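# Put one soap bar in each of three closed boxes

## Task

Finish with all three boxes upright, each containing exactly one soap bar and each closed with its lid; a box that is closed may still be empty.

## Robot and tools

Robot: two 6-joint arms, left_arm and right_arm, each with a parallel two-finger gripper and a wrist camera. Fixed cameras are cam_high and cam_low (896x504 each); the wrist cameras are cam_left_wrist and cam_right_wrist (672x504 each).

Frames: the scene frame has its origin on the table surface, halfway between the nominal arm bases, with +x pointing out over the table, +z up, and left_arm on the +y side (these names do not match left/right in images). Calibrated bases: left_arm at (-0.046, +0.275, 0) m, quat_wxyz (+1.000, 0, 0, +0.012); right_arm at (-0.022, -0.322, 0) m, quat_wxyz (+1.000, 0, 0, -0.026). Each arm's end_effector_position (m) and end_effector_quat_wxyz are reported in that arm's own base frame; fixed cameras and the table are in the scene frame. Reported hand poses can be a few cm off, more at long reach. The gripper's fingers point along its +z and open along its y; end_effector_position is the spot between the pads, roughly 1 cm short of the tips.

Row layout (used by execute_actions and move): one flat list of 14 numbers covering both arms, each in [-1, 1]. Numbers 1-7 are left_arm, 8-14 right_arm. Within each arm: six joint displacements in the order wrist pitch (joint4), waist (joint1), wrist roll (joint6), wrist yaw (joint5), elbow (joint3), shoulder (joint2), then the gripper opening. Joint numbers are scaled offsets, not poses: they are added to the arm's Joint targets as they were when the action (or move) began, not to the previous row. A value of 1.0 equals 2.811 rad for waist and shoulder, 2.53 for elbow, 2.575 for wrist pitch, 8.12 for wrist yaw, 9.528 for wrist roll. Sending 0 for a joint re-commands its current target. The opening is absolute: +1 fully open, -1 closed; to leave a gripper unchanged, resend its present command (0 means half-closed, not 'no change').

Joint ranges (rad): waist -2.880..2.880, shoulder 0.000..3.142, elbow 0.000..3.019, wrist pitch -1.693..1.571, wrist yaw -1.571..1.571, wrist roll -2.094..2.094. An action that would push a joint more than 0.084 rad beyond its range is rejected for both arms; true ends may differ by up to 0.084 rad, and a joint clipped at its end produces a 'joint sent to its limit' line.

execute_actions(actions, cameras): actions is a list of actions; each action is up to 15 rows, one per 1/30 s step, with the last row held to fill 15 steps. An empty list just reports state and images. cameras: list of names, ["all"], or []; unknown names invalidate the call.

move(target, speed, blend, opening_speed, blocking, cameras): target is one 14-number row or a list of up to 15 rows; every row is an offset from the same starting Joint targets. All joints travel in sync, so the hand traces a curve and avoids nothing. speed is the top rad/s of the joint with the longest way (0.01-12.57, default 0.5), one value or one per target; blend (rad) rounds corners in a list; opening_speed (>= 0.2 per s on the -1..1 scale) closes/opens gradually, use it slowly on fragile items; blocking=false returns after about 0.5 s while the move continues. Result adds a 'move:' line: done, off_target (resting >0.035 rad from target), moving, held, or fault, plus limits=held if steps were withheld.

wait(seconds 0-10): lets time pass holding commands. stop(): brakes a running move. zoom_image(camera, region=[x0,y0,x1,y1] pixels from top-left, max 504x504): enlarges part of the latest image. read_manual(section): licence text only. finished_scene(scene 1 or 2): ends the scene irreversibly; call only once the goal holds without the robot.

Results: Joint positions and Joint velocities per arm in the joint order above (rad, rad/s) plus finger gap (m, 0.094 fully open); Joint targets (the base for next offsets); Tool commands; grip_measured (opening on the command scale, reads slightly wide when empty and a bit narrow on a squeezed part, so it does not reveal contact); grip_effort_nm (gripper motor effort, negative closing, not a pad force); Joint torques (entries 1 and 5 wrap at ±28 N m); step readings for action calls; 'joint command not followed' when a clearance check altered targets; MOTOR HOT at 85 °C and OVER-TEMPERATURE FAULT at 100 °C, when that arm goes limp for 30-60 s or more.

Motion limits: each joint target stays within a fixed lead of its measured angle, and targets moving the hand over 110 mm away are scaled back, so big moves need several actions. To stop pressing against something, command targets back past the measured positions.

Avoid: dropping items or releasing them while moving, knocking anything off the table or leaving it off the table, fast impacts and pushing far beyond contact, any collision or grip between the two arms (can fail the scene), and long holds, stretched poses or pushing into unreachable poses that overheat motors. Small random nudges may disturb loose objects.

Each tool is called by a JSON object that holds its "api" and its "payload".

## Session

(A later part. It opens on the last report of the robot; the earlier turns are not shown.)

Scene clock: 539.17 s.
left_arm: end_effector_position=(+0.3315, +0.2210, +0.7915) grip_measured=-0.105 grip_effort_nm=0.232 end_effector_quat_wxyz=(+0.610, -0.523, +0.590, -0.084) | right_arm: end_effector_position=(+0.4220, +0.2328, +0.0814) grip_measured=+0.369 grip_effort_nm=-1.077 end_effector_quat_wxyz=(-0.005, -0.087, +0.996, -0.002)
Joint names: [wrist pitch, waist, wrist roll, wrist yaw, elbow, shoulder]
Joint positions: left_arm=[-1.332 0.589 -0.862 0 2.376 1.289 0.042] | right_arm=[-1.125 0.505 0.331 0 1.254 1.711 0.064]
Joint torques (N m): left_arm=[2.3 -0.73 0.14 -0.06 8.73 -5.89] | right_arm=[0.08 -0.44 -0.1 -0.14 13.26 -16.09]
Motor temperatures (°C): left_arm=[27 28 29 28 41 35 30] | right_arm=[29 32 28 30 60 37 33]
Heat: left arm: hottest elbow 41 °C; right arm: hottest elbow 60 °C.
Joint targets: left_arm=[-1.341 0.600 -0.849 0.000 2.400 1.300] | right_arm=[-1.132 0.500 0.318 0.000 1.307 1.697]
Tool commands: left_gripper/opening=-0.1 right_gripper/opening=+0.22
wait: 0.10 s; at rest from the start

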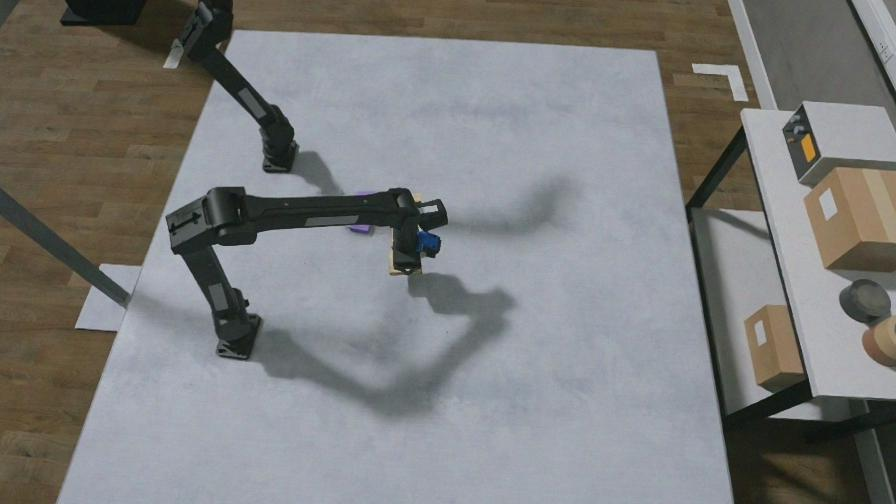

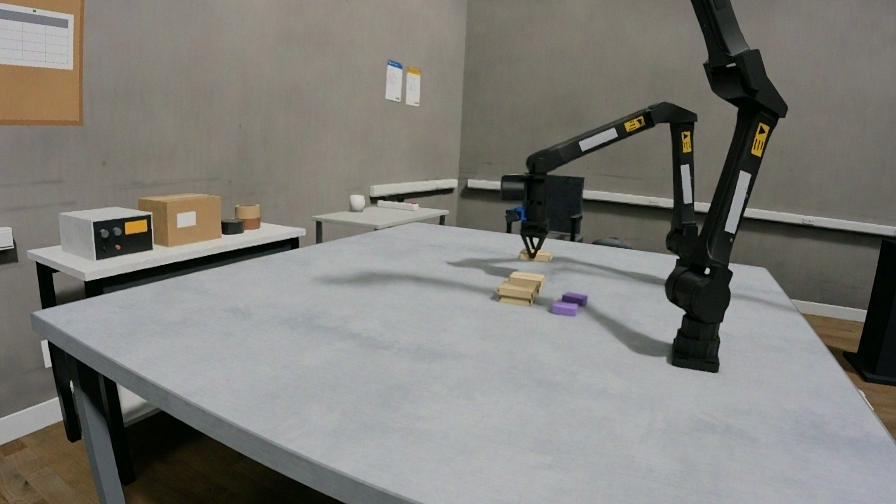

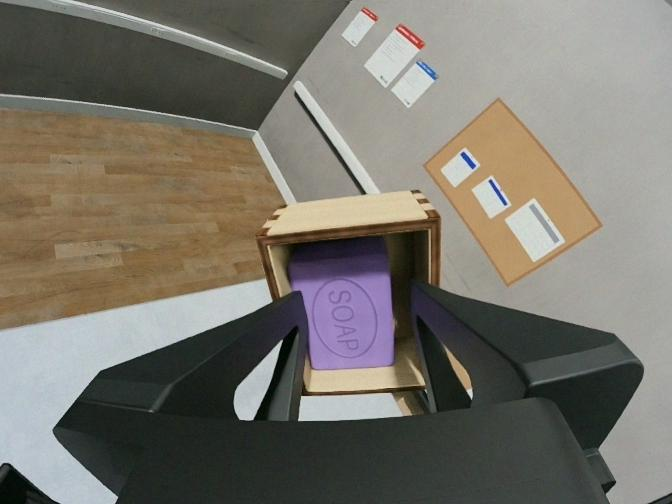

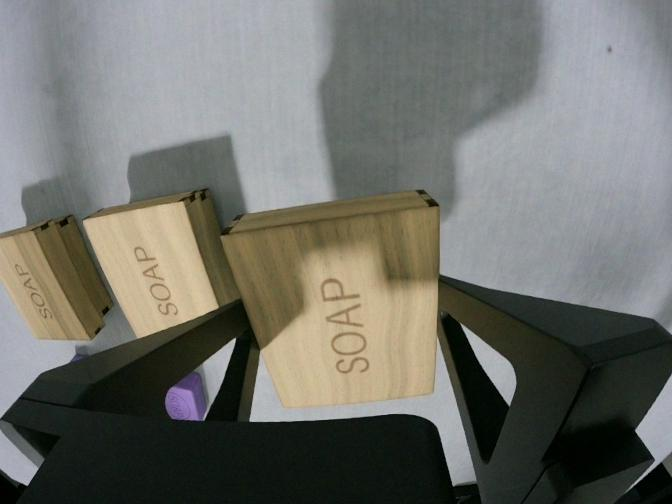

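{"api": "move", "payload": {"target": [[0,0,0,0,0,0,-0.1,0,-0.3554,0,0,0,0,0.22],[0,-0.4827,0,0,-0.272,0.2442,-0.1,0,-0.3554,0,0,0,0,0.22]], "speed": [0.6,0.4], "cameras": ["cam_left_wrist","cam_low","cam_high"]}}

{"api": "zoom_image", "payload": {"camera": "cam_low", "region": [470, 220, 630, 330]}}

Scene clock: 566.60 s.
left_arm: end_effector_position=(+0.4299, -0.4144, +0.1094) grip_measured=-0.104 grip_effort_nm=0.227 end_effector_quat_wxyz=(-0.006, -0.048, +0.999, +0.007) | right_arm: end_effector_position=(+0.4214, -0.2339, +0.0814) grip_measured=+0.369 grip_effort_nm=-1.082 end_effector_quat_wxyz=(-0.006, +0.406, +0.914, +0.000)
Joint names: [wrist pitch, waist, wrist roll, wrist yaw, elbow, shoulder]
Joint positions: left_arm=[-1.332 -0.766 -0.862 0 1.715 1.972 0.042] | right_arm=[-1.125 -0.506 0.331 0 1.254 1.711 0.064]
Joint torques (N m): left_arm=[0.59 -0.85 0.1 -0.1 9.48 -22.18] | right_arm=[0.09 0.67 -0.1 -0.16 13.27 -16.03]
Motor temperatures (°C): left_arm=[27 28 29 28 39 33 30] | right_arm=[29 32 28 30 60 37 33]
Heat: left arm: hottest elbow 39 °C; right arm: hottest elbow 60 °C.
Joint targets: left_arm=[-1.341 -0.757 -0.849 0.000 1.712 1.986] | right_arm=[-1.132 -0.500 0.318 0.000 1.307 1.697]
move: off_target (right_arm); right_arm: the elbow is farthest, 0.053 rad from its target
Images, in order (width x height): cam_high 896x504, cam_low 896x504, cam_left_wrist 672x504.

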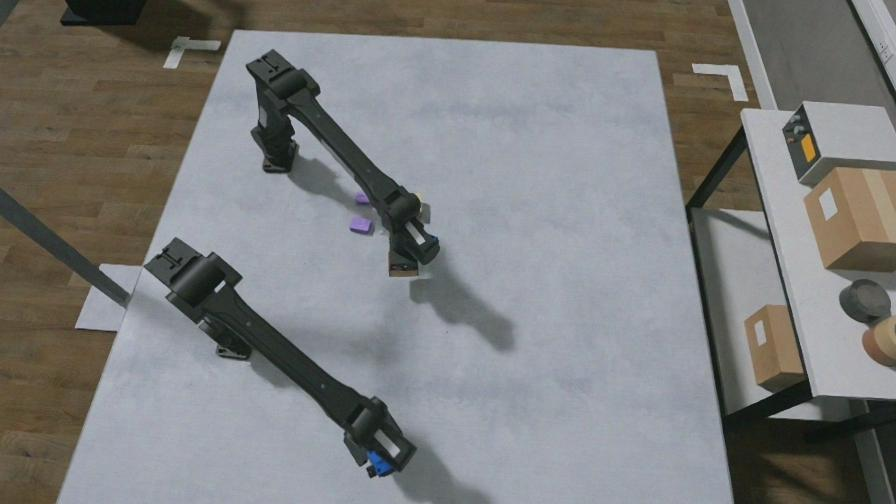

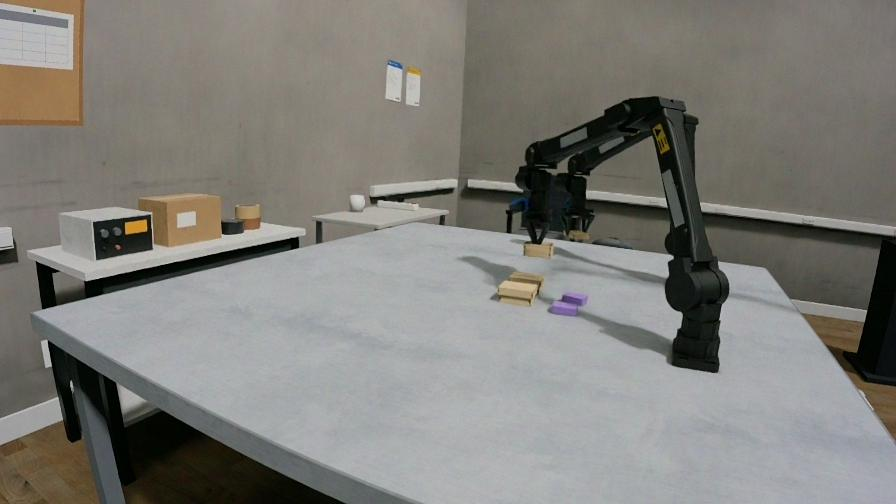

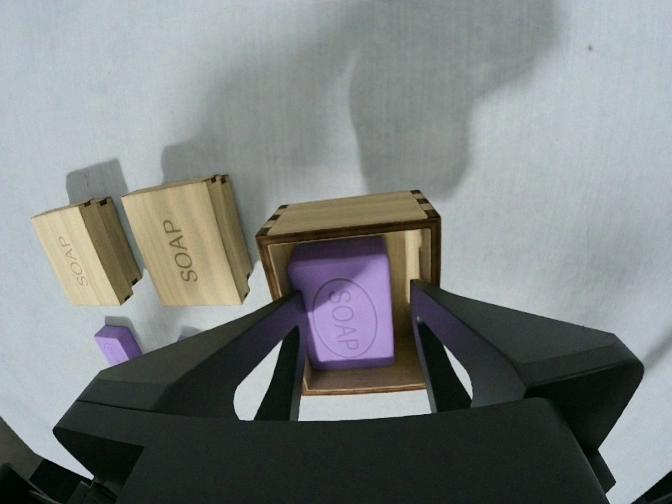

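Scaled by 3.150 from the camera's 896x504 image, which has a finer 1280x720 frame.

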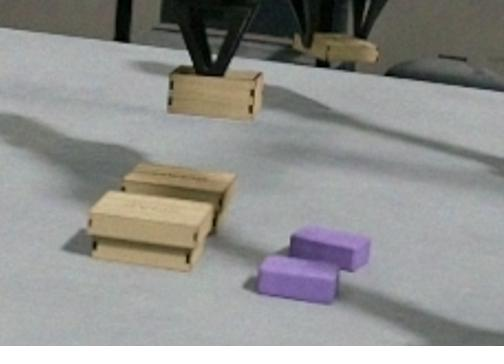

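{"api": "move", "payload": {"target": [[0.0644,0,0,0,-0.0377,0.0143,-0.1,0,0,0,0,0,0,0.22],[0.0819,0,0,0,-0.0466,0.0231,-0.1,0,0,0,0,0,0,0.22]], "speed": [0.15,0.06], "cameras": ["cam_left_wrist","cam_low"]}}

{"api": "zoom_image", "payload": {"camera": "cam_low", "region": [500, 240, 580, 300]}}

Scene clock: 592.40 s.
left_arm: end_effector_position=(+0.4309, -0.4154, +0.0388) grip_measured=-0.104 grip_effort_nm=0.222 end_effector_quat_wxyz=(+0.002, -0.048, +0.999, -0.002) | right_arm: end_effector_position=(+0.4214, -0.2339, +0.0814) grip_measured=+0.369 grip_effort_nm=-1.072 end_effector_quat_wxyz=(-0.006, +0.406, +0.914, +0.000)
Joint names: [wrist pitch, waist, wrist roll, wrist yaw, elbow, shoulder]
Joint positions: left_arm=[-1.142 -0.766 -0.862 0 1.601 2.024 0.042] | right_arm=[-1.125 -0.506 0.331 0 1.254 1.711 0.064]
Joint torques (N m): left_arm=[1.62 -0.91 0.1 -0.1 8.61 -21.13] | right_arm=[0.08 0.62 -0.1 -0.16 13.29 -16.09]
Motor temperatures (°C): left_arm=[27 28 29 28 39 35 30] | right_arm=[29 32 28 30 60 37 33]
Heat: left arm: hottest elbow 39 °C; right arm: hottest elbow 60 °C.
Joint targets: left_arm=[-1.130 -0.757 -0.849 0.000 1.594 2.051] | right_arm=[-1.132 -0.500 0.318 0.000 1.307 1.697]
move: off_target (right_arm); right_arm: the elbow is farthest, 0.053 rad from its target
Images, in order (width x height): cam_low 896x504, cam_left_wrist 672x504.

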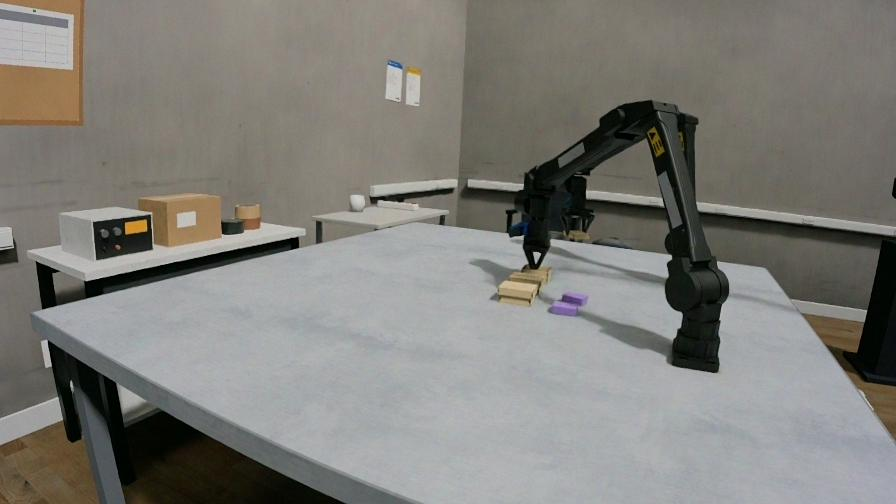

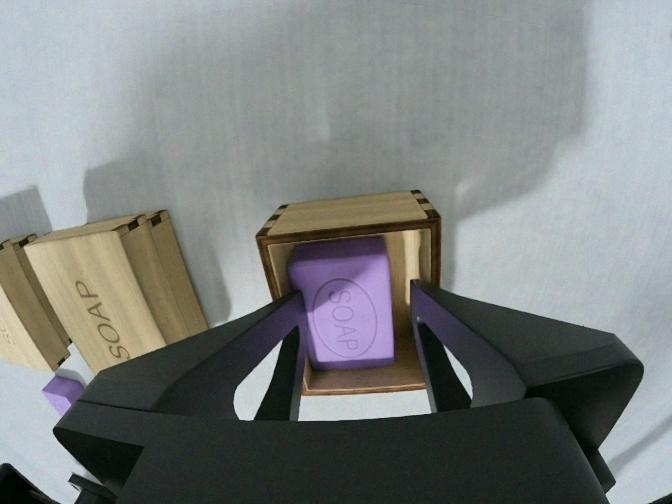

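Scaled by 6.300 from the camera's 896x504 image, which has a finer 1280x720 frame.

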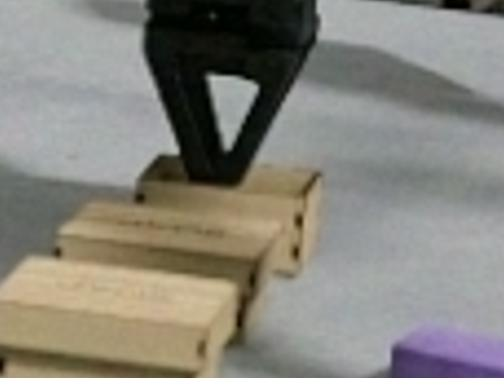

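{"api": "move", "payload": {"target": [[0.0023,0,0,0,-0.0024,0.0036,-0.1,0,0,0,0,0,0,0.22],[0.0023,0,0,0,-0.0024,0.0036,-0.165,0,0,0,0,0,0,0.22]], "speed": 0.05, "opening_speed": 0.2, "cameras": ["cam_left_wrist","cam_low"]}}

{"api": "zoom_image", "payload": {"camera": "cam_left_wrist", "region": [220, 170, 460, 400]}}

Scene clock: 602.03 s.
left_arm: end_effector_position=(+0.4314, -0.4158, +0.0363) grip_measured=-0.161 grip_effort_nm=-0.149 end_effector_quat_wxyz=(+0.002, -0.048, +0.999, -0.003) | right_arm: end_effector_position=(+0.4214, -0.2339, +0.0814) grip_measured=+0.369 grip_effort_nm=-1.082 end_effector_quat_wxyz=(-0.006, +0.406, +0.914, +0.000)
Joint names: [wrist pitch, waist, wrist roll, wrist yaw, elbow, shoulder]
Joint positions: left_arm=[-1.137 -0.766 -0.862 0 1.601 2.028 0.039] | right_arm=[-1.125 -0.506 0.331 0 1.254 1.711 0.064]
Joint torques (N m): left_arm=[1.66 -0.91 0.1 -0.1 8.1 -20.54] | right_arm=[0.09 0.62 -0.1 -0.16 13.27 -16.09]
Motor temperatures (°C): left_arm=[27 28 29 28 39 35 30] | right_arm=[29 32 28 30 60 37 33]
Heat: left arm: hottest elbow 39 °C; right arm: hottest elbow 60 °C.
Joint targets: left_arm=[-1.124 -0.757 -0.849 0.000 1.588 2.062] | right_arm=[-1.132 -0.500 0.318 0.000 1.307 1.697]
move: off_target (right_arm); right_arm: the elbow is farthest, 0.053 rad from its target
Images, in order (width x height): cam_low 896x504, cam_left_wrist 672x504.

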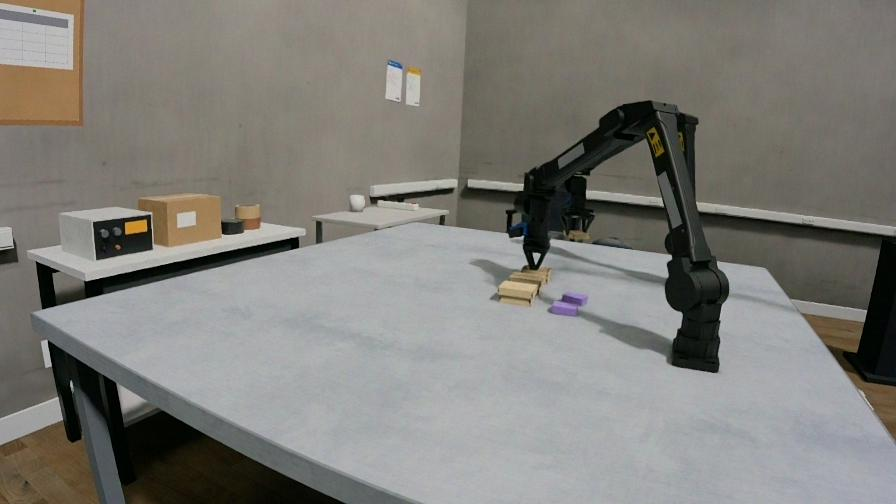

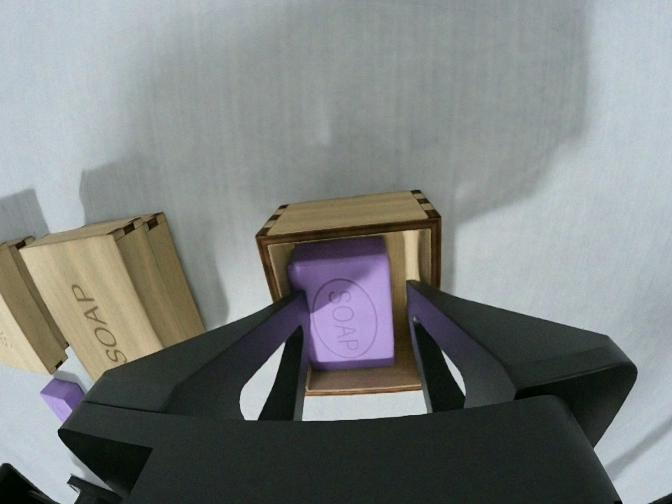

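Scaled by 2.100 from the camera's 672x504 image, which has a finer 960x720 frame.

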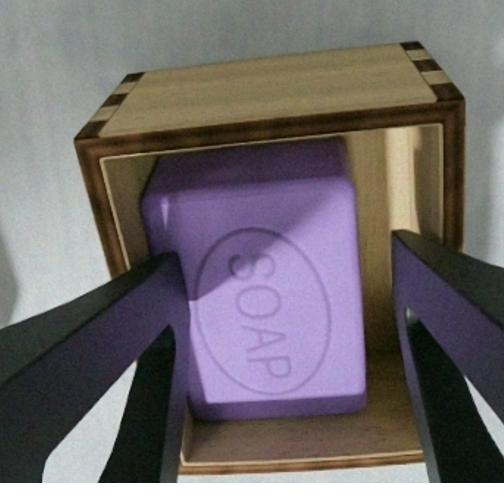

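{"api": "move", "payload": {"target": [[0,0,0,0,0.0206,-0.0114,-0.165,0,0,0,0,0,0,0.22],[-0.0402,0,0,0,0.0443,-0.0249,-0.165,0,0,0,0,0,0,0.22]], "speed": 0.1, "cameras": ["cam_left_wrist","cam_low"]}}

{"api": "zoom_image", "payload": {"camera": "cam_low", "region": [500, 240, 580, 300]}}

Scene clock: 615.10 s.
left_arm: end_effector_position=(+0.4325, -0.4169, +0.0640) grip_measured=-0.162 grip_effort_nm=-0.149 end_effector_quat_wxyz=(-0.002, -0.048, +0.999, +0.002) | right_arm: end_effector_position=(+0.4214, -0.2339, +0.0814) grip_measured=+0.369 grip_effort_nm=-1.077 end_effector_quat_wxyz=(-0.006, +0.406, +0.914, +0.000)
Joint names: [wrist pitch, waist, wrist roll, wrist yaw, elbow, shoulder]
Joint positions: left_arm=[-1.216 -0.766 -0.862 0 1.65 2.01 0.039] | right_arm=[-1.125 -0.506 0.331 0 1.254 1.711 0.064]
Joint torques (N m): left_arm=[0.38 -0.85 0.1 -0.11 14.04 -25.64] | right_arm=[0.09 0.73 -0.1 -0.15 13.27 -16.09]
Motor temperatures (°C): left_arm=[27 28 29 28 39 35 30] | right_arm=[29 32 28 30 60 37 33]
Heat: left arm: hottest elbow 39 °C; right arm: hottest elbow 60 °C.
Joint targets: left_arm=[-1.227 -0.757 -0.849 0.000 1.700 1.991] | right_arm=[-1.132 -0.500 0.318 0.000 1.307 1.697]
move: off_target (left_arm, right_arm); left_arm: the elbow is farthest, 0.050 rad from its target; right_arm: the elbow is farthest, 0.053 rad from its target
Images, in order (width x height): cam_low 896x504, cam_left_wrist 672x504.

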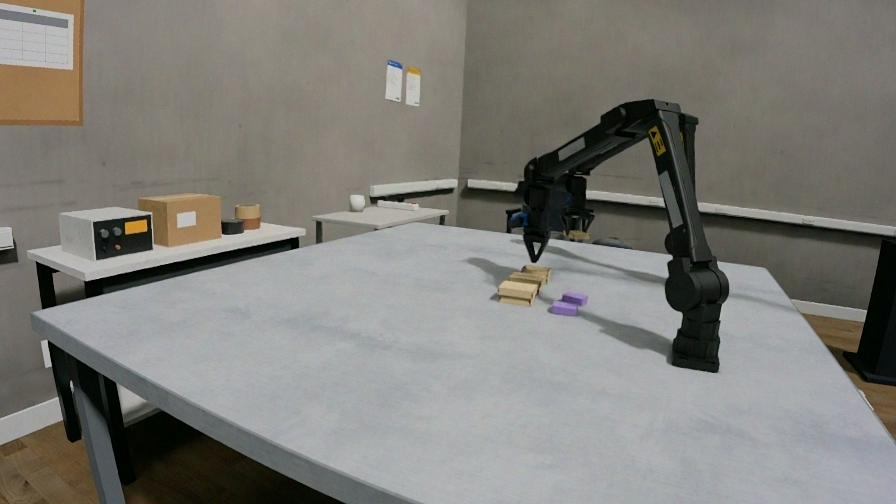

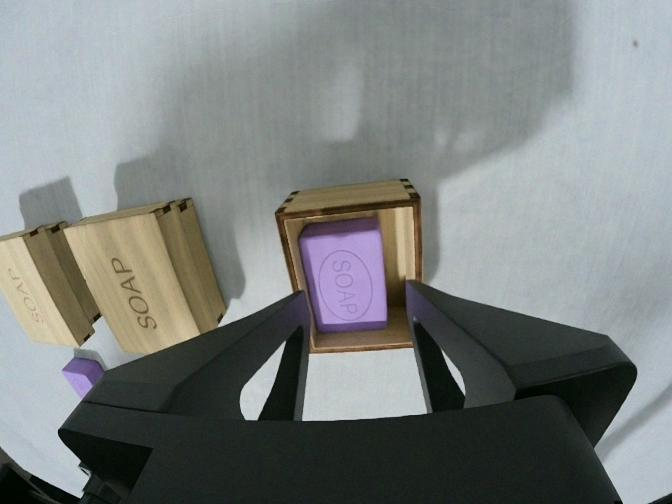

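Scaled by 6.300 from the camera's 896x504 image, which has a finer 1280x720 frame.

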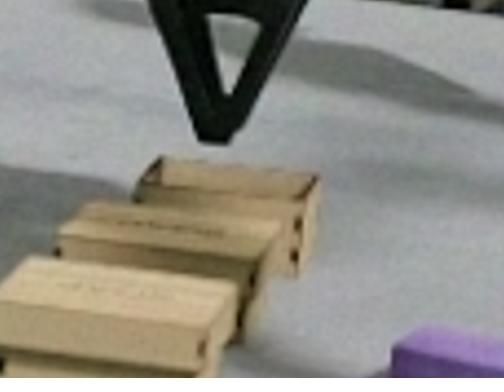

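{"api": "move", "payload": {"target": [[-0.0466,0,0,0,0.0316,-0.0142,-0.165,0,0,0,0,0,0,0.22],[-0.0466,0.483,0,0,0.2767,-0.2458,-0.165,0,0,0,0,0,0,0.22],[-0.0466,0.483,0,0,0.2767,-0.2458,-0.165,0,0.352,0,0,0,0,0.22]], "speed": [0.3,0.9,0.5], "cameras": ["cam_right_wrist","cam_low"]}}

{"api": "zoom_image", "payload": {"camera": "cam_right_wrist", "region": [240, 130, 440, 270]}}

{"api": "zoom_image", "payload": {"camera": "cam_low", "region": [500, 240, 580, 300]}}

Scene clock: 638.43 s.
left_arm: end_effector_position=(+0.3288, +0.2195, +0.7943) grip_measured=-0.162 grip_effort_nm=-0.149 end_effector_quat_wxyz=(+0.612, -0.522, +0.588, -0.084) | right_arm: end_effector_position=(+0.4242, +0.2287, +0.0814) grip_measured=+0.369 grip_effort_nm=-1.072 end_effector_quat_wxyz=(-0.005, -0.082, +0.997, -0.002)
Joint names: [wrist pitch, waist, wrist roll, wrist yaw, elbow, shoulder]
Joint positions: left_arm=[-1.334 0.59 -0.862 0 2.382 1.288 0.039] | right_arm=[-1.125 0.495 0.331 0 1.254 1.711 0.064]
Joint torques (N m): left_arm=[2.11 -0.79 0.15 -0.06 8.08 -5.54] | right_arm=[0.08 -0.44 -0.1 -0.14 13.26 -16.09]
Motor temperatures (°C): left_arm=[27 28 29 28 44 38 30] | right_arm=[29 32 28 30 60 37 33]
Heat: left arm: hottest elbow 44 °C; right arm: hottest elbow 60 °C.
Joint targets: left_arm=[-1.347 0.601 -0.849 0.000 2.400 1.300] | right_arm=[-1.132 0.490 0.318 0.000 1.307 1.697]
move: off_target (right_arm); right_arm: the elbow is farthest, 0.053 rad from its target
Images, in order (width x height): cam_low 896x504, cam_right_wrist 672x504.

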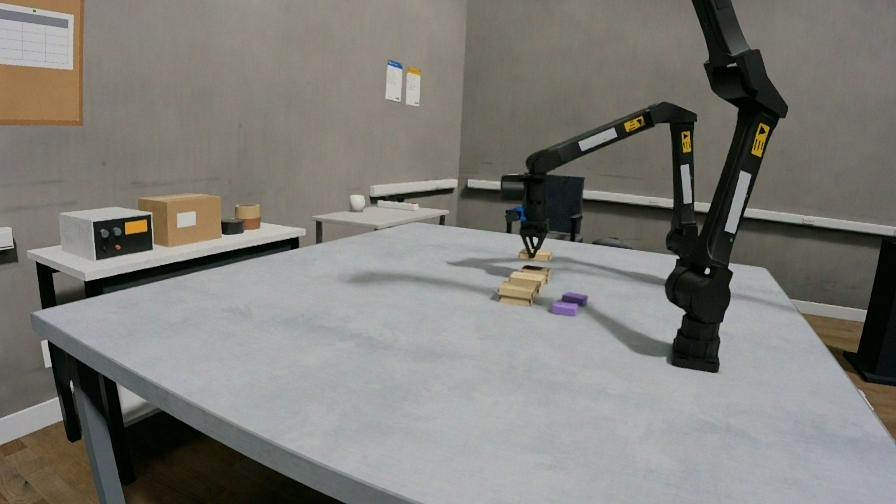

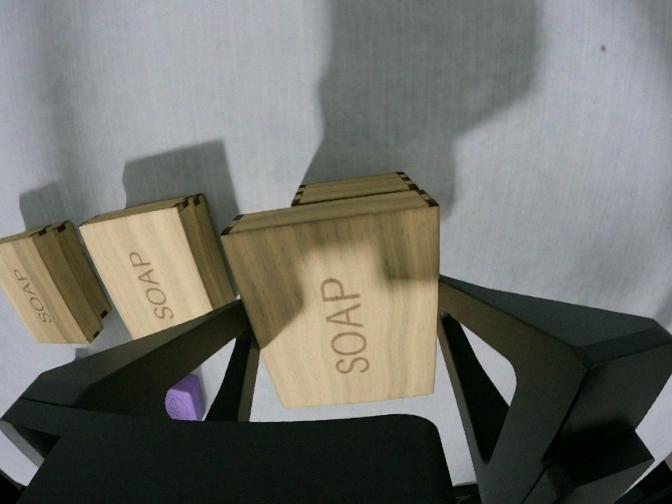

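Scaled by 2.520 from the camera's 672x504 image, which has a finer 960x720 frame.

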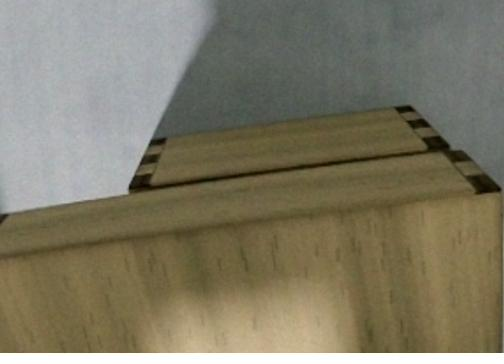

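Scaled by 6.300 from the camera's 896x504 image, which has a finer 1280x720 frame.

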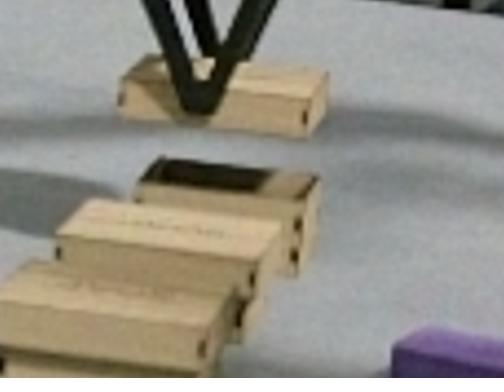

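{"api": "move", "payload": {"target": [[0,0,0,0,0,0,-0.165,0.0101,-0.0046,0.0033,0,-0.0356,-0.0071,0.22],[0,0,0,0,0,0,-0.165,0.0327,-0.0046,0.0033,0,-0.0465,0.013,0.22]], "speed": [0.2,0.12], "cameras": ["cam_right_wrist","cam_low"]}}

{"api": "zoom_image", "payload": {"camera": "cam_right_wrist", "region": [240, 150, 440, 290]}}

{"api": "zoom_image", "payload": {"camera": "cam_low", "region": [500, 240, 580, 300]}}

Scene clock: 683.00 s.
left_arm: end_effector_position=(+0.3288, +0.2195, +0.7943) grip_measured=-0.162 grip_effort_nm=-0.154 end_effector_quat_wxyz=(+0.612, -0.522, +0.588, -0.084) | right_arm: end_effector_position=(+0.4206, +0.2204, +0.0612) grip_measured=+0.369 grip_effort_nm=-1.082 end_effector_quat_wxyz=(-0.001, -0.074, +0.997, -0.001)
Joint names: [wrist pitch, waist, wrist roll, wrist yaw, elbow, shoulder]
Joint positions: left_arm=[-1.334 0.59 -0.862 0 2.382 1.288 0.039] | right_arm=[-1.057 0.484 0.336 0 1.198 1.715 0.064]
Joint torques (N m): left_arm=[2.13 -0.79 0.14 -0.06 8.09 -5.6] | right_arm=[0.79 -0.56 0.14 -0.14 7.68 -13.45]
Motor temperatures (°C): left_arm=[27 28 29 28 40 33 30] | right_arm=[29 32 28 30 60 37 33]
Heat: left arm: hottest elbow 40 °C; right arm: hottest elbow 60 °C.
Joint targets: left_arm=[-1.347 0.601 -0.849 0.000 2.400 1.300] | right_arm=[-1.048 0.477 0.350 0.000 1.190 1.733]
move: done
Images, in order (width x height): cam_low 896x504, cam_right_wrist 672x504.

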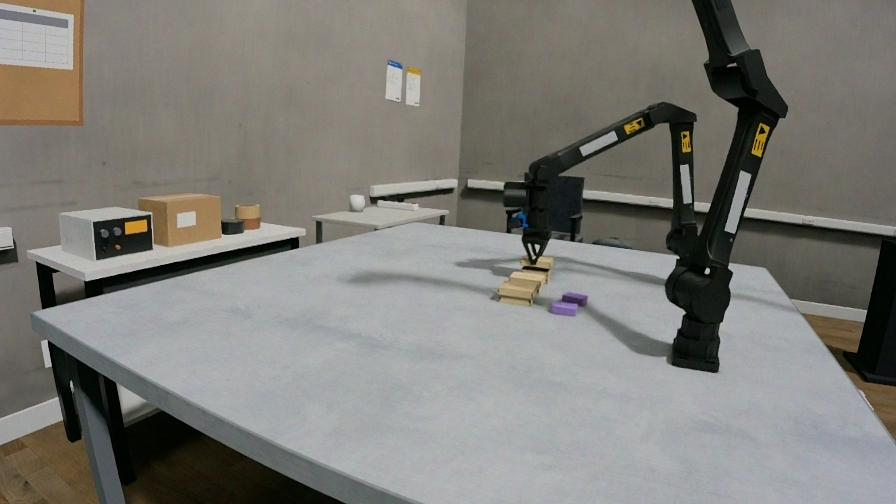

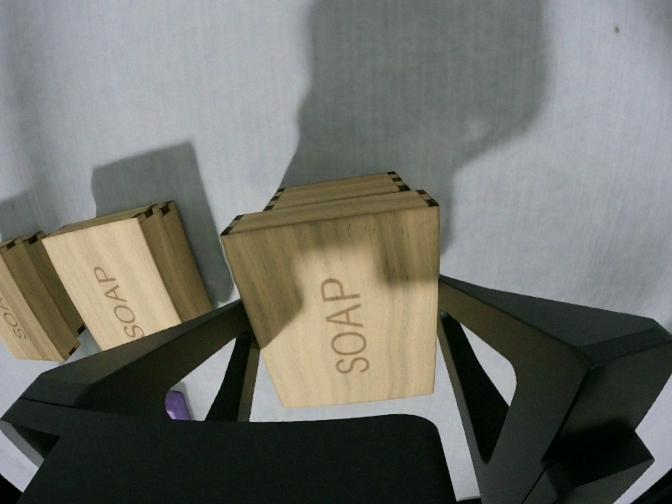

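Scaled by 2.520 from the camera's 672x504 image, which has a finer 960x720 frame.

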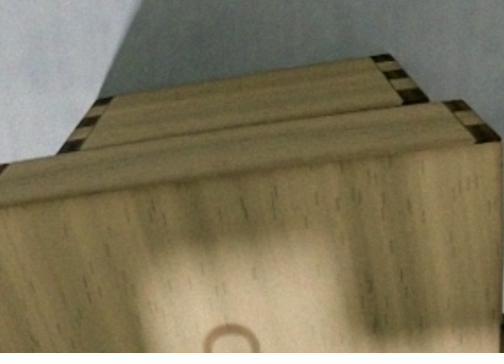

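Scaled by 6.300 from the camera's 896x504 image, which has a finer 1280x720 frame.

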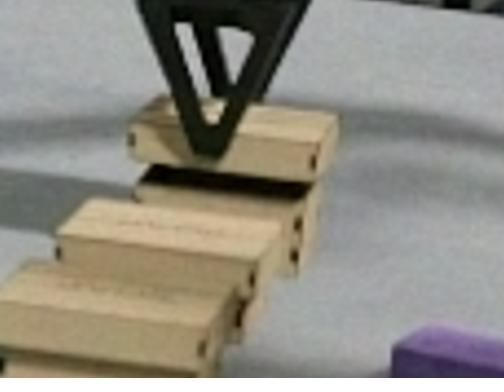

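{"api": "move", "payload": {"target": [[0,0,0,0,0,0,-0.165,0,0,-0.0036,0,0,0,0.22],[0,0,0,0,0,0,-0.165,0.0159,0,-0.0036,0,-0.0072,0.007,0.22]], "speed": 0.08, "cameras": ["cam_right_wrist","cam_low"]}}

{"api": "zoom_image", "payload": {"camera": "cam_right_wrist", "region": [240, 150, 440, 290]}}

{"api": "zoom_image", "payload": {"camera": "cam_low", "region": [500, 240, 580, 300]}}

Scene clock: 700.87 s.
left_arm: end_effector_position=(+0.3288, +0.2195, +0.7943) grip_measured=-0.162 grip_effort_nm=-0.149 end_effector_quat_wxyz=(+0.612, -0.522, +0.588, -0.084) | right_arm: end_effector_position=(+0.4218, +0.2209, +0.0502) grip_measured=+0.369 grip_effort_nm=-1.077 end_effector_quat_wxyz=(+0.002, -0.077, +0.997, +0.001)
Joint names: [wrist pitch, waist, wrist roll, wrist yaw, elbow, shoulder]
Joint positions: left_arm=[-1.334 0.59 -0.862 0 2.382 1.288 0.039] | right_arm=[-1.022 0.484 0.329 0 1.184 1.728 0.064]
Joint torques (N m): left_arm=[2.11 -0.73 0.14 -0.06 8.08 -5.6] | right_arm=[0.92 -0.5 -0.11 -0.15 7.34 -12.86]
Motor temperatures (°C): left_arm=[27 28 29 28 39 32 30] | right_arm=[29 32 28 30 56 38 33]
Heat: left arm: hottest elbow 39 °C; right arm: hottest elbow 56 °C.
Joint targets: left_arm=[-1.347 0.601 -0.849 0.000 2.400 1.300] | right_arm=[-1.007 0.477 0.315 0.000 1.171 1.753]
move: done
Images, in order (width x height): cam_low 896x504, cam_right_wrist 672x504.

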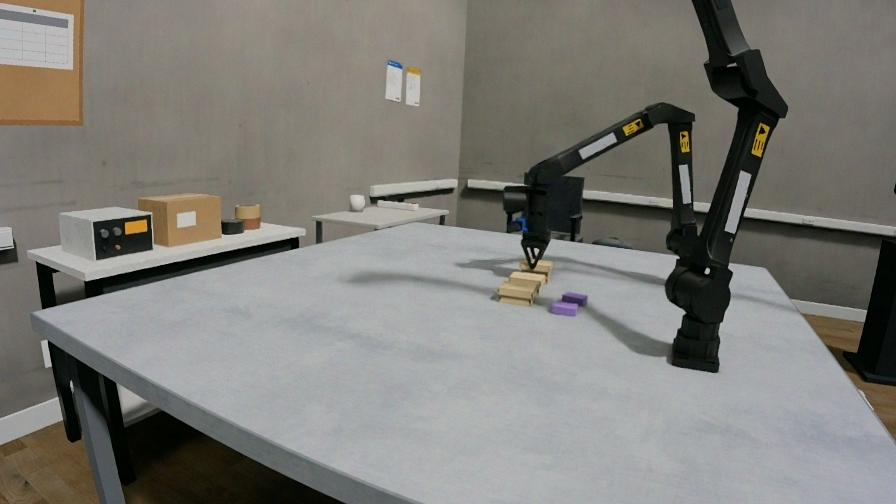

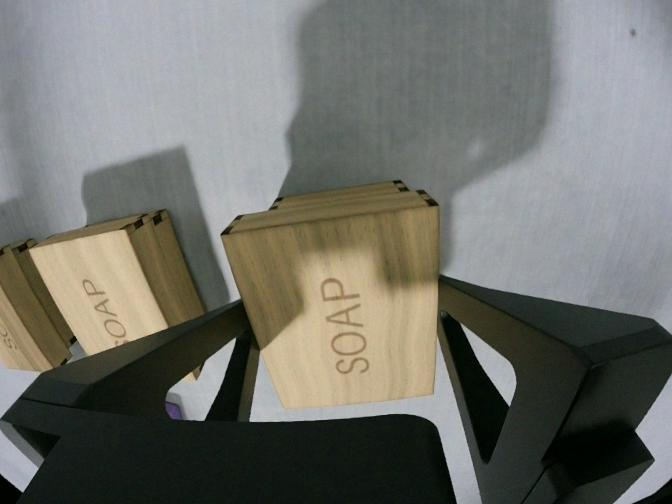

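Scaled by 2.520 from the camera's 672x504 image, which has a finer 960x720 frame.

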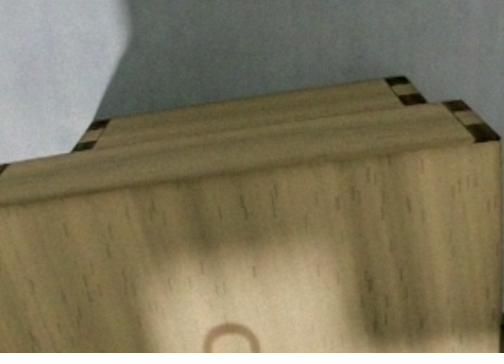

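Scaled by 6.300 from the camera's 896x504 image, which has a finer 1280x720 frame.

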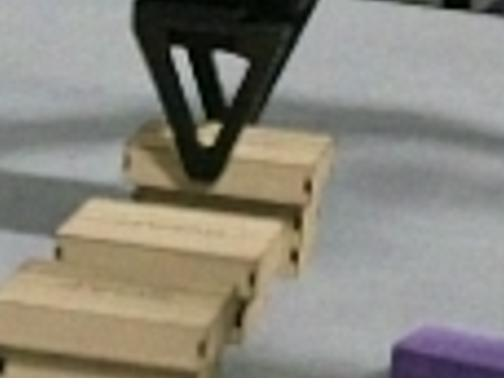

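{"api": "move", "payload": {"target": [[0,0,0,0,0,0,-0.165,-0.0078,0,0,0,0.0217,-0.0078,0.22],[0,0,0,0,0,0,-0.165,-0.0247,0,0,0,0.0339,-0.0192,0.22],[0,0,0,0,0,0,-0.165,-0.0348,-0.0011,0,0,0.0372,-0.0235,0.22],[0,0,0,0,0,0,-0.165,-0.0295,-0.0011,0,0,0.0126,-0.0149,0.22],[0,0,0,0,0,0,-0.165,-0.0115,-0.0011,0,0,0.0043,-0.0066,0.22],[0,0,0,0,0,0,-0.165,0.0014,-0.0011,0,0,-0.0022,-0.0004,0.22]], "speed": 0.09, "cameras": ["cam_right_wrist","cam_low"]}}

{"api": "zoom_image", "payload": {"camera": "cam_right_wrist", "region": [240, 150, 440, 290]}}

{"api": "zoom_image", "payload": {"camera": "cam_low", "region": [500, 240, 580, 300]}}

Scene clock: 735.63 s.
left_arm: end_effector_position=(+0.3288, +0.2195, +0.7943) grip_measured=-0.162 grip_effort_nm=-0.149 end_effector_quat_wxyz=(+0.612, -0.522, +0.588, -0.084) | right_arm: end_effector_position=(+0.4213, +0.2194, +0.0503) grip_measured=+0.369 grip_effort_nm=-1.082 end_effector_quat_wxyz=(+0.002, -0.076, +0.997, +0.001)
Joint names: [wrist pitch, waist, wrist roll, wrist yaw, elbow, shoulder]
Joint positions: left_arm=[-1.334 0.59 -0.862 0 2.382 1.288 0.039] | right_arm=[-1.02 0.481 0.329 0 1.18 1.725 0.064]
Joint torques (N m): left_arm=[2.13 -0.79 0.14 -0.06 8.08 -5.54] | right_arm=[1.03 -0.67 -0.11 -0.16 7.2 -12.69]
Heat: left arm: hottest elbow 39 °C; right arm: hottest elbow 53 °C.
Joint targets: left_arm=[-1.347 0.601 -0.849 0.000 2.400 1.300] | right_arm=[-1.003 0.474 0.316 0.000 1.166 1.752]
move: done
Images, in order (width x height): cam_low 896x504, cam_right_wrist 672x504.

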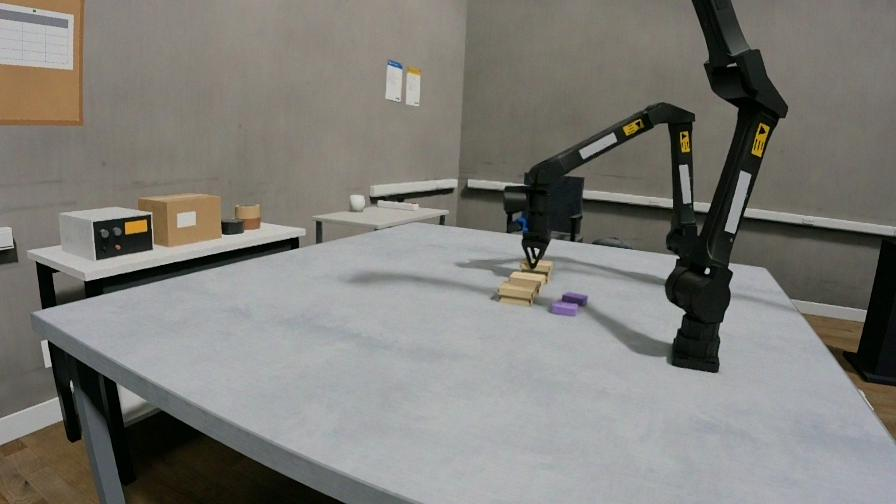

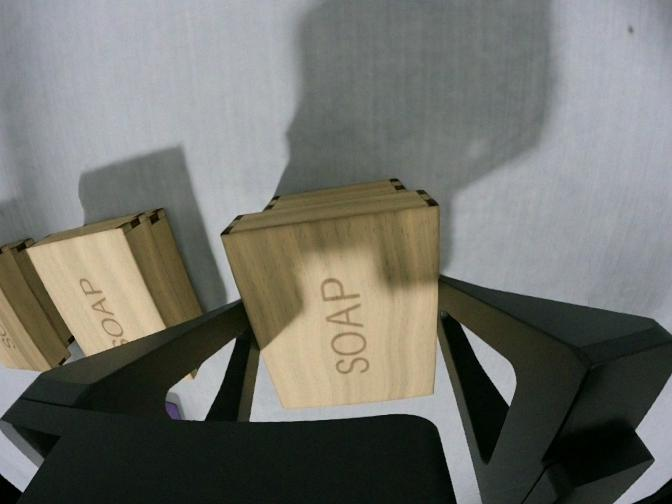

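Scaled by 2.520 from the camera's 672x504 image, which has a finer 960x720 frame.

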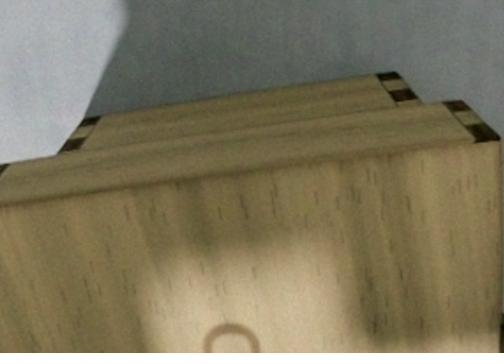

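Scaled by 6.300 from the camera's 896x504 image, which has a finer 1280x720 frame.

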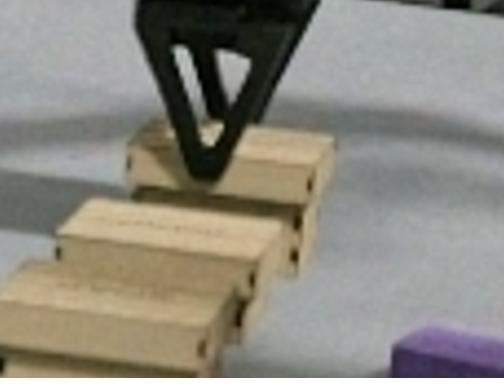

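{"api": "move", "payload": {"target": [[0,0,0,0,0,0,-0.165,-0.0085,0,0,0,0.0217,-0.0085,0.22],[0,0,0,0,0,0,-0.165,-0.0249,0,0,0,0.0338,-0.0197,0.22],[0,0,0,0,0,0,-0.165,-0.0358,0,-0.0006,0,0.0372,-0.0244,0.22],[0,0,0,0,0,0,-0.165,-0.0307,0,-0.0006,0,0.0126,-0.0158,0.22],[0,0,0,0,0,0,-0.165,-0.0124,0,-0.0006,0,0.0045,-0.0074,0.22],[0,0,0,0,0,0,-0.165,0.0003,0,-0.0006,0,-0.0022,-0.0007,0.22]], "speed": 0.09, "cameras": ["cam_right_wrist","cam_low"]}}

{"api": "zoom_image", "payload": {"camera": "cam_right_wrist", "region": [240, 150, 440, 290]}}

{"api": "zoom_image", "payload": {"camera": "cam_low", "region": [500, 240, 580, 300]}}

Scene clock: 769.40 s.
left_arm: end_effector_position=(+0.3288, +0.2195, +0.7943) grip_measured=-0.162 grip_effort_nm=-0.144 end_effector_quat_wxyz=(+0.612, -0.522, +0.588, -0.084) | right_arm: end_effector_position=(+0.4202, +0.2189, +0.0495) grip_measured=+0.369 grip_effort_nm=-1.082 end_effector_quat_wxyz=(+0.003, -0.079, +0.997, +0.001)
Joint names: [wrist pitch, waist, wrist roll, wrist yaw, elbow, shoulder]
Joint positions: left_arm=[-1.334 0.59 -0.862 0 2.382 1.288 0.039] | right_arm=[-1.016 0.481 0.323 0 1.174 1.723 0.064]
Joint torques (N m): left_arm=[2.13 -0.79 0.14 -0.05 8.09 -5.6] | right_arm=[0.84 -0.67 -0.11 -0.15 7.21 -12.75]
Heat: left arm: hottest elbow 38 °C; right arm: hottest elbow 52 °C.
Joint targets: left_arm=[-1.347 0.601 -0.849 0.000 2.400 1.300] | right_arm=[-1.003 0.474 0.310 0.000 1.160 1.750]
move: done
Images, in order (width x height): cam_low 896x504, cam_right_wrist 672x504.

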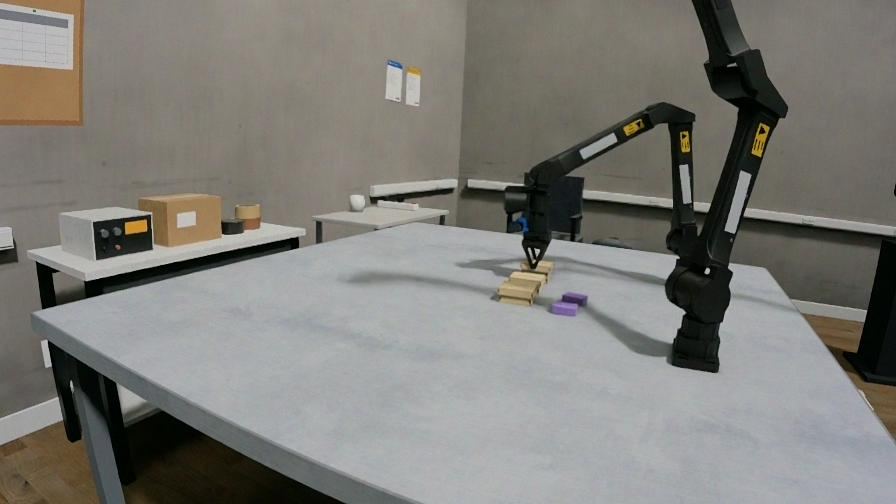

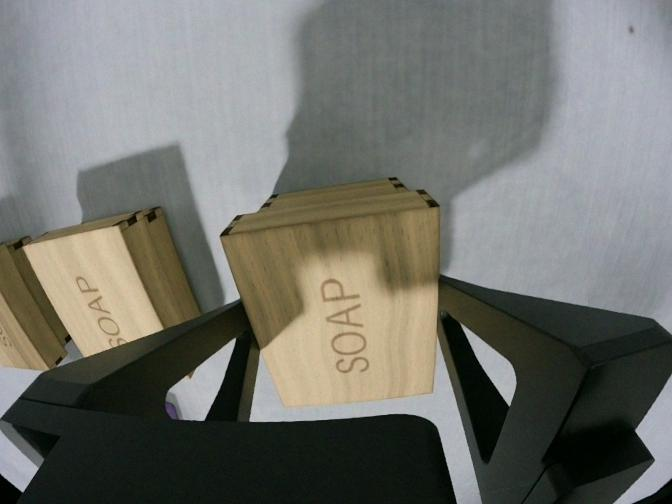

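Scaled by 2.520 from the camera's 672x504 image, which has a finer 960x720 frame.

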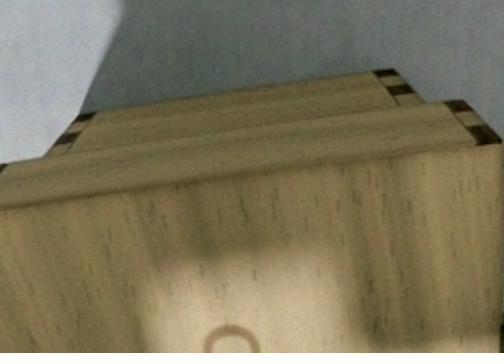

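Scaled by 6.300 from the camera's 896x504 image, which has a finer 1280x720 frame.

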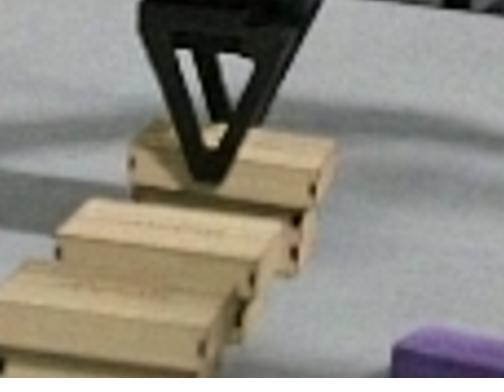

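{"api": "move", "payload": {"target": [[0,0,0,0,0,0,-0.165,-0.007,0,0,0,0.0217,-0.0084,0.22],[0,0,0,0,0,0,-0.165,-0.0237,0,0,0,0.0342,-0.0199,0.22],[0,0,0,0,0,0,-0.165,-0.0354,0,-0.0012,0,0.0383,-0.0244,0.22],[0,0,0,0,0,0,-0.165,-0.0303,0,-0.0012,0,0.0138,-0.0158,0.22],[0,0,0,0,0,0,-0.165,-0.012,0,-0.0012,0,0.0056,-0.0074,0.22],[0,0,0,0,0,0,-0.165,0.0008,0,-0.0012,0,-0.001,-0.0007,0.22]], "speed": 0.09, "cameras": ["cam_right_wrist","cam_low"]}}

{"api": "zoom_image", "payload": {"camera": "cam_right_wrist", "region": [240, 150, 440, 290]}}

{"api": "zoom_image", "payload": {"camera": "cam_low", "region": [500, 240, 580, 300]}}

Scene clock: 802.07 s.
left_arm: end_effector_position=(+0.3288, +0.2195, +0.7943) grip_measured=-0.162 grip_effort_nm=-0.154 end_effector_quat_wxyz=(+0.612, -0.522, +0.588, -0.084) | right_arm: end_effector_position=(+0.4198, +0.2187, +0.0495) grip_measured=+0.369 grip_effort_nm=-1.077 end_effector_quat_wxyz=(+0.004, -0.085, +0.996, +0.001)
Joint names: [wrist pitch, waist, wrist roll, wrist yaw, elbow, shoulder]
Joint positions: left_arm=[-1.334 0.59 -0.862 0 2.382 1.288 0.039] | right_arm=[-1.014 0.481 0.312 0 1.172 1.721 0.064]
Joint torques (N m): left_arm=[2.13 -0.79 0.14 -0.05 8.06 -5.6] | right_arm=[0.88 -0.62 -0.11 -0.16 7.13 -13.1]
Motor temperatures (°C): left_arm=[27 28 29 28 38 31 29] | right_arm=[29 32 28 30 51 36 33]
Heat: left arm: hottest elbow 38 °C; right arm: hottest elbow 51 °C.
Joint targets: left_arm=[-1.347 0.601 -0.849 0.000 2.400 1.300] | right_arm=[-1.001 0.474 0.298 0.000 1.158 1.748]
move: done
Images, in order (width x height): cam_low 896x504, cam_right_wrist 672x504.

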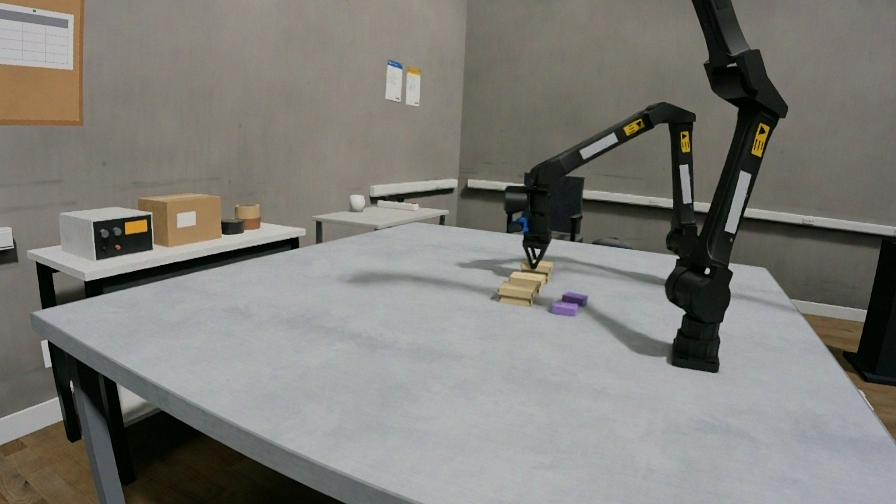

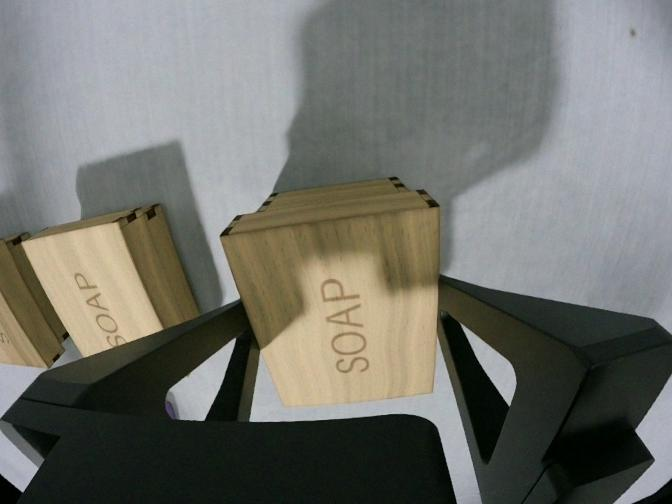

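Scaled by 2.520 from the camera's 672x504 image, which has a finer 960x720 frame.

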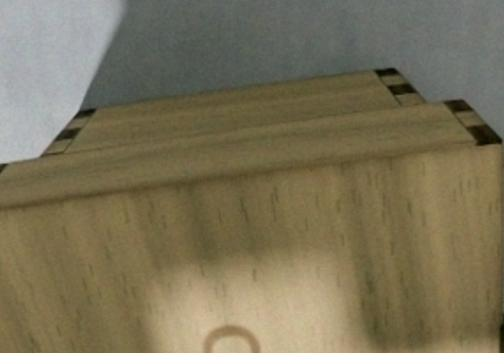

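Scaled by 6.300 from the camera's 896x504 image, which has a finer 1280x720 frame.

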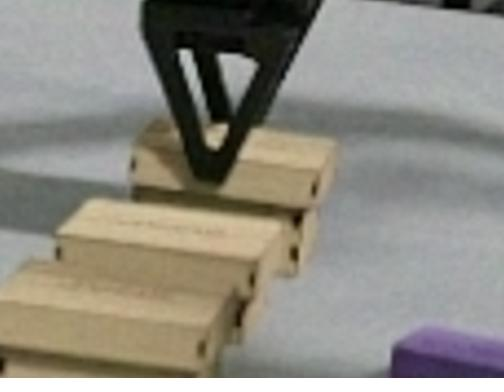

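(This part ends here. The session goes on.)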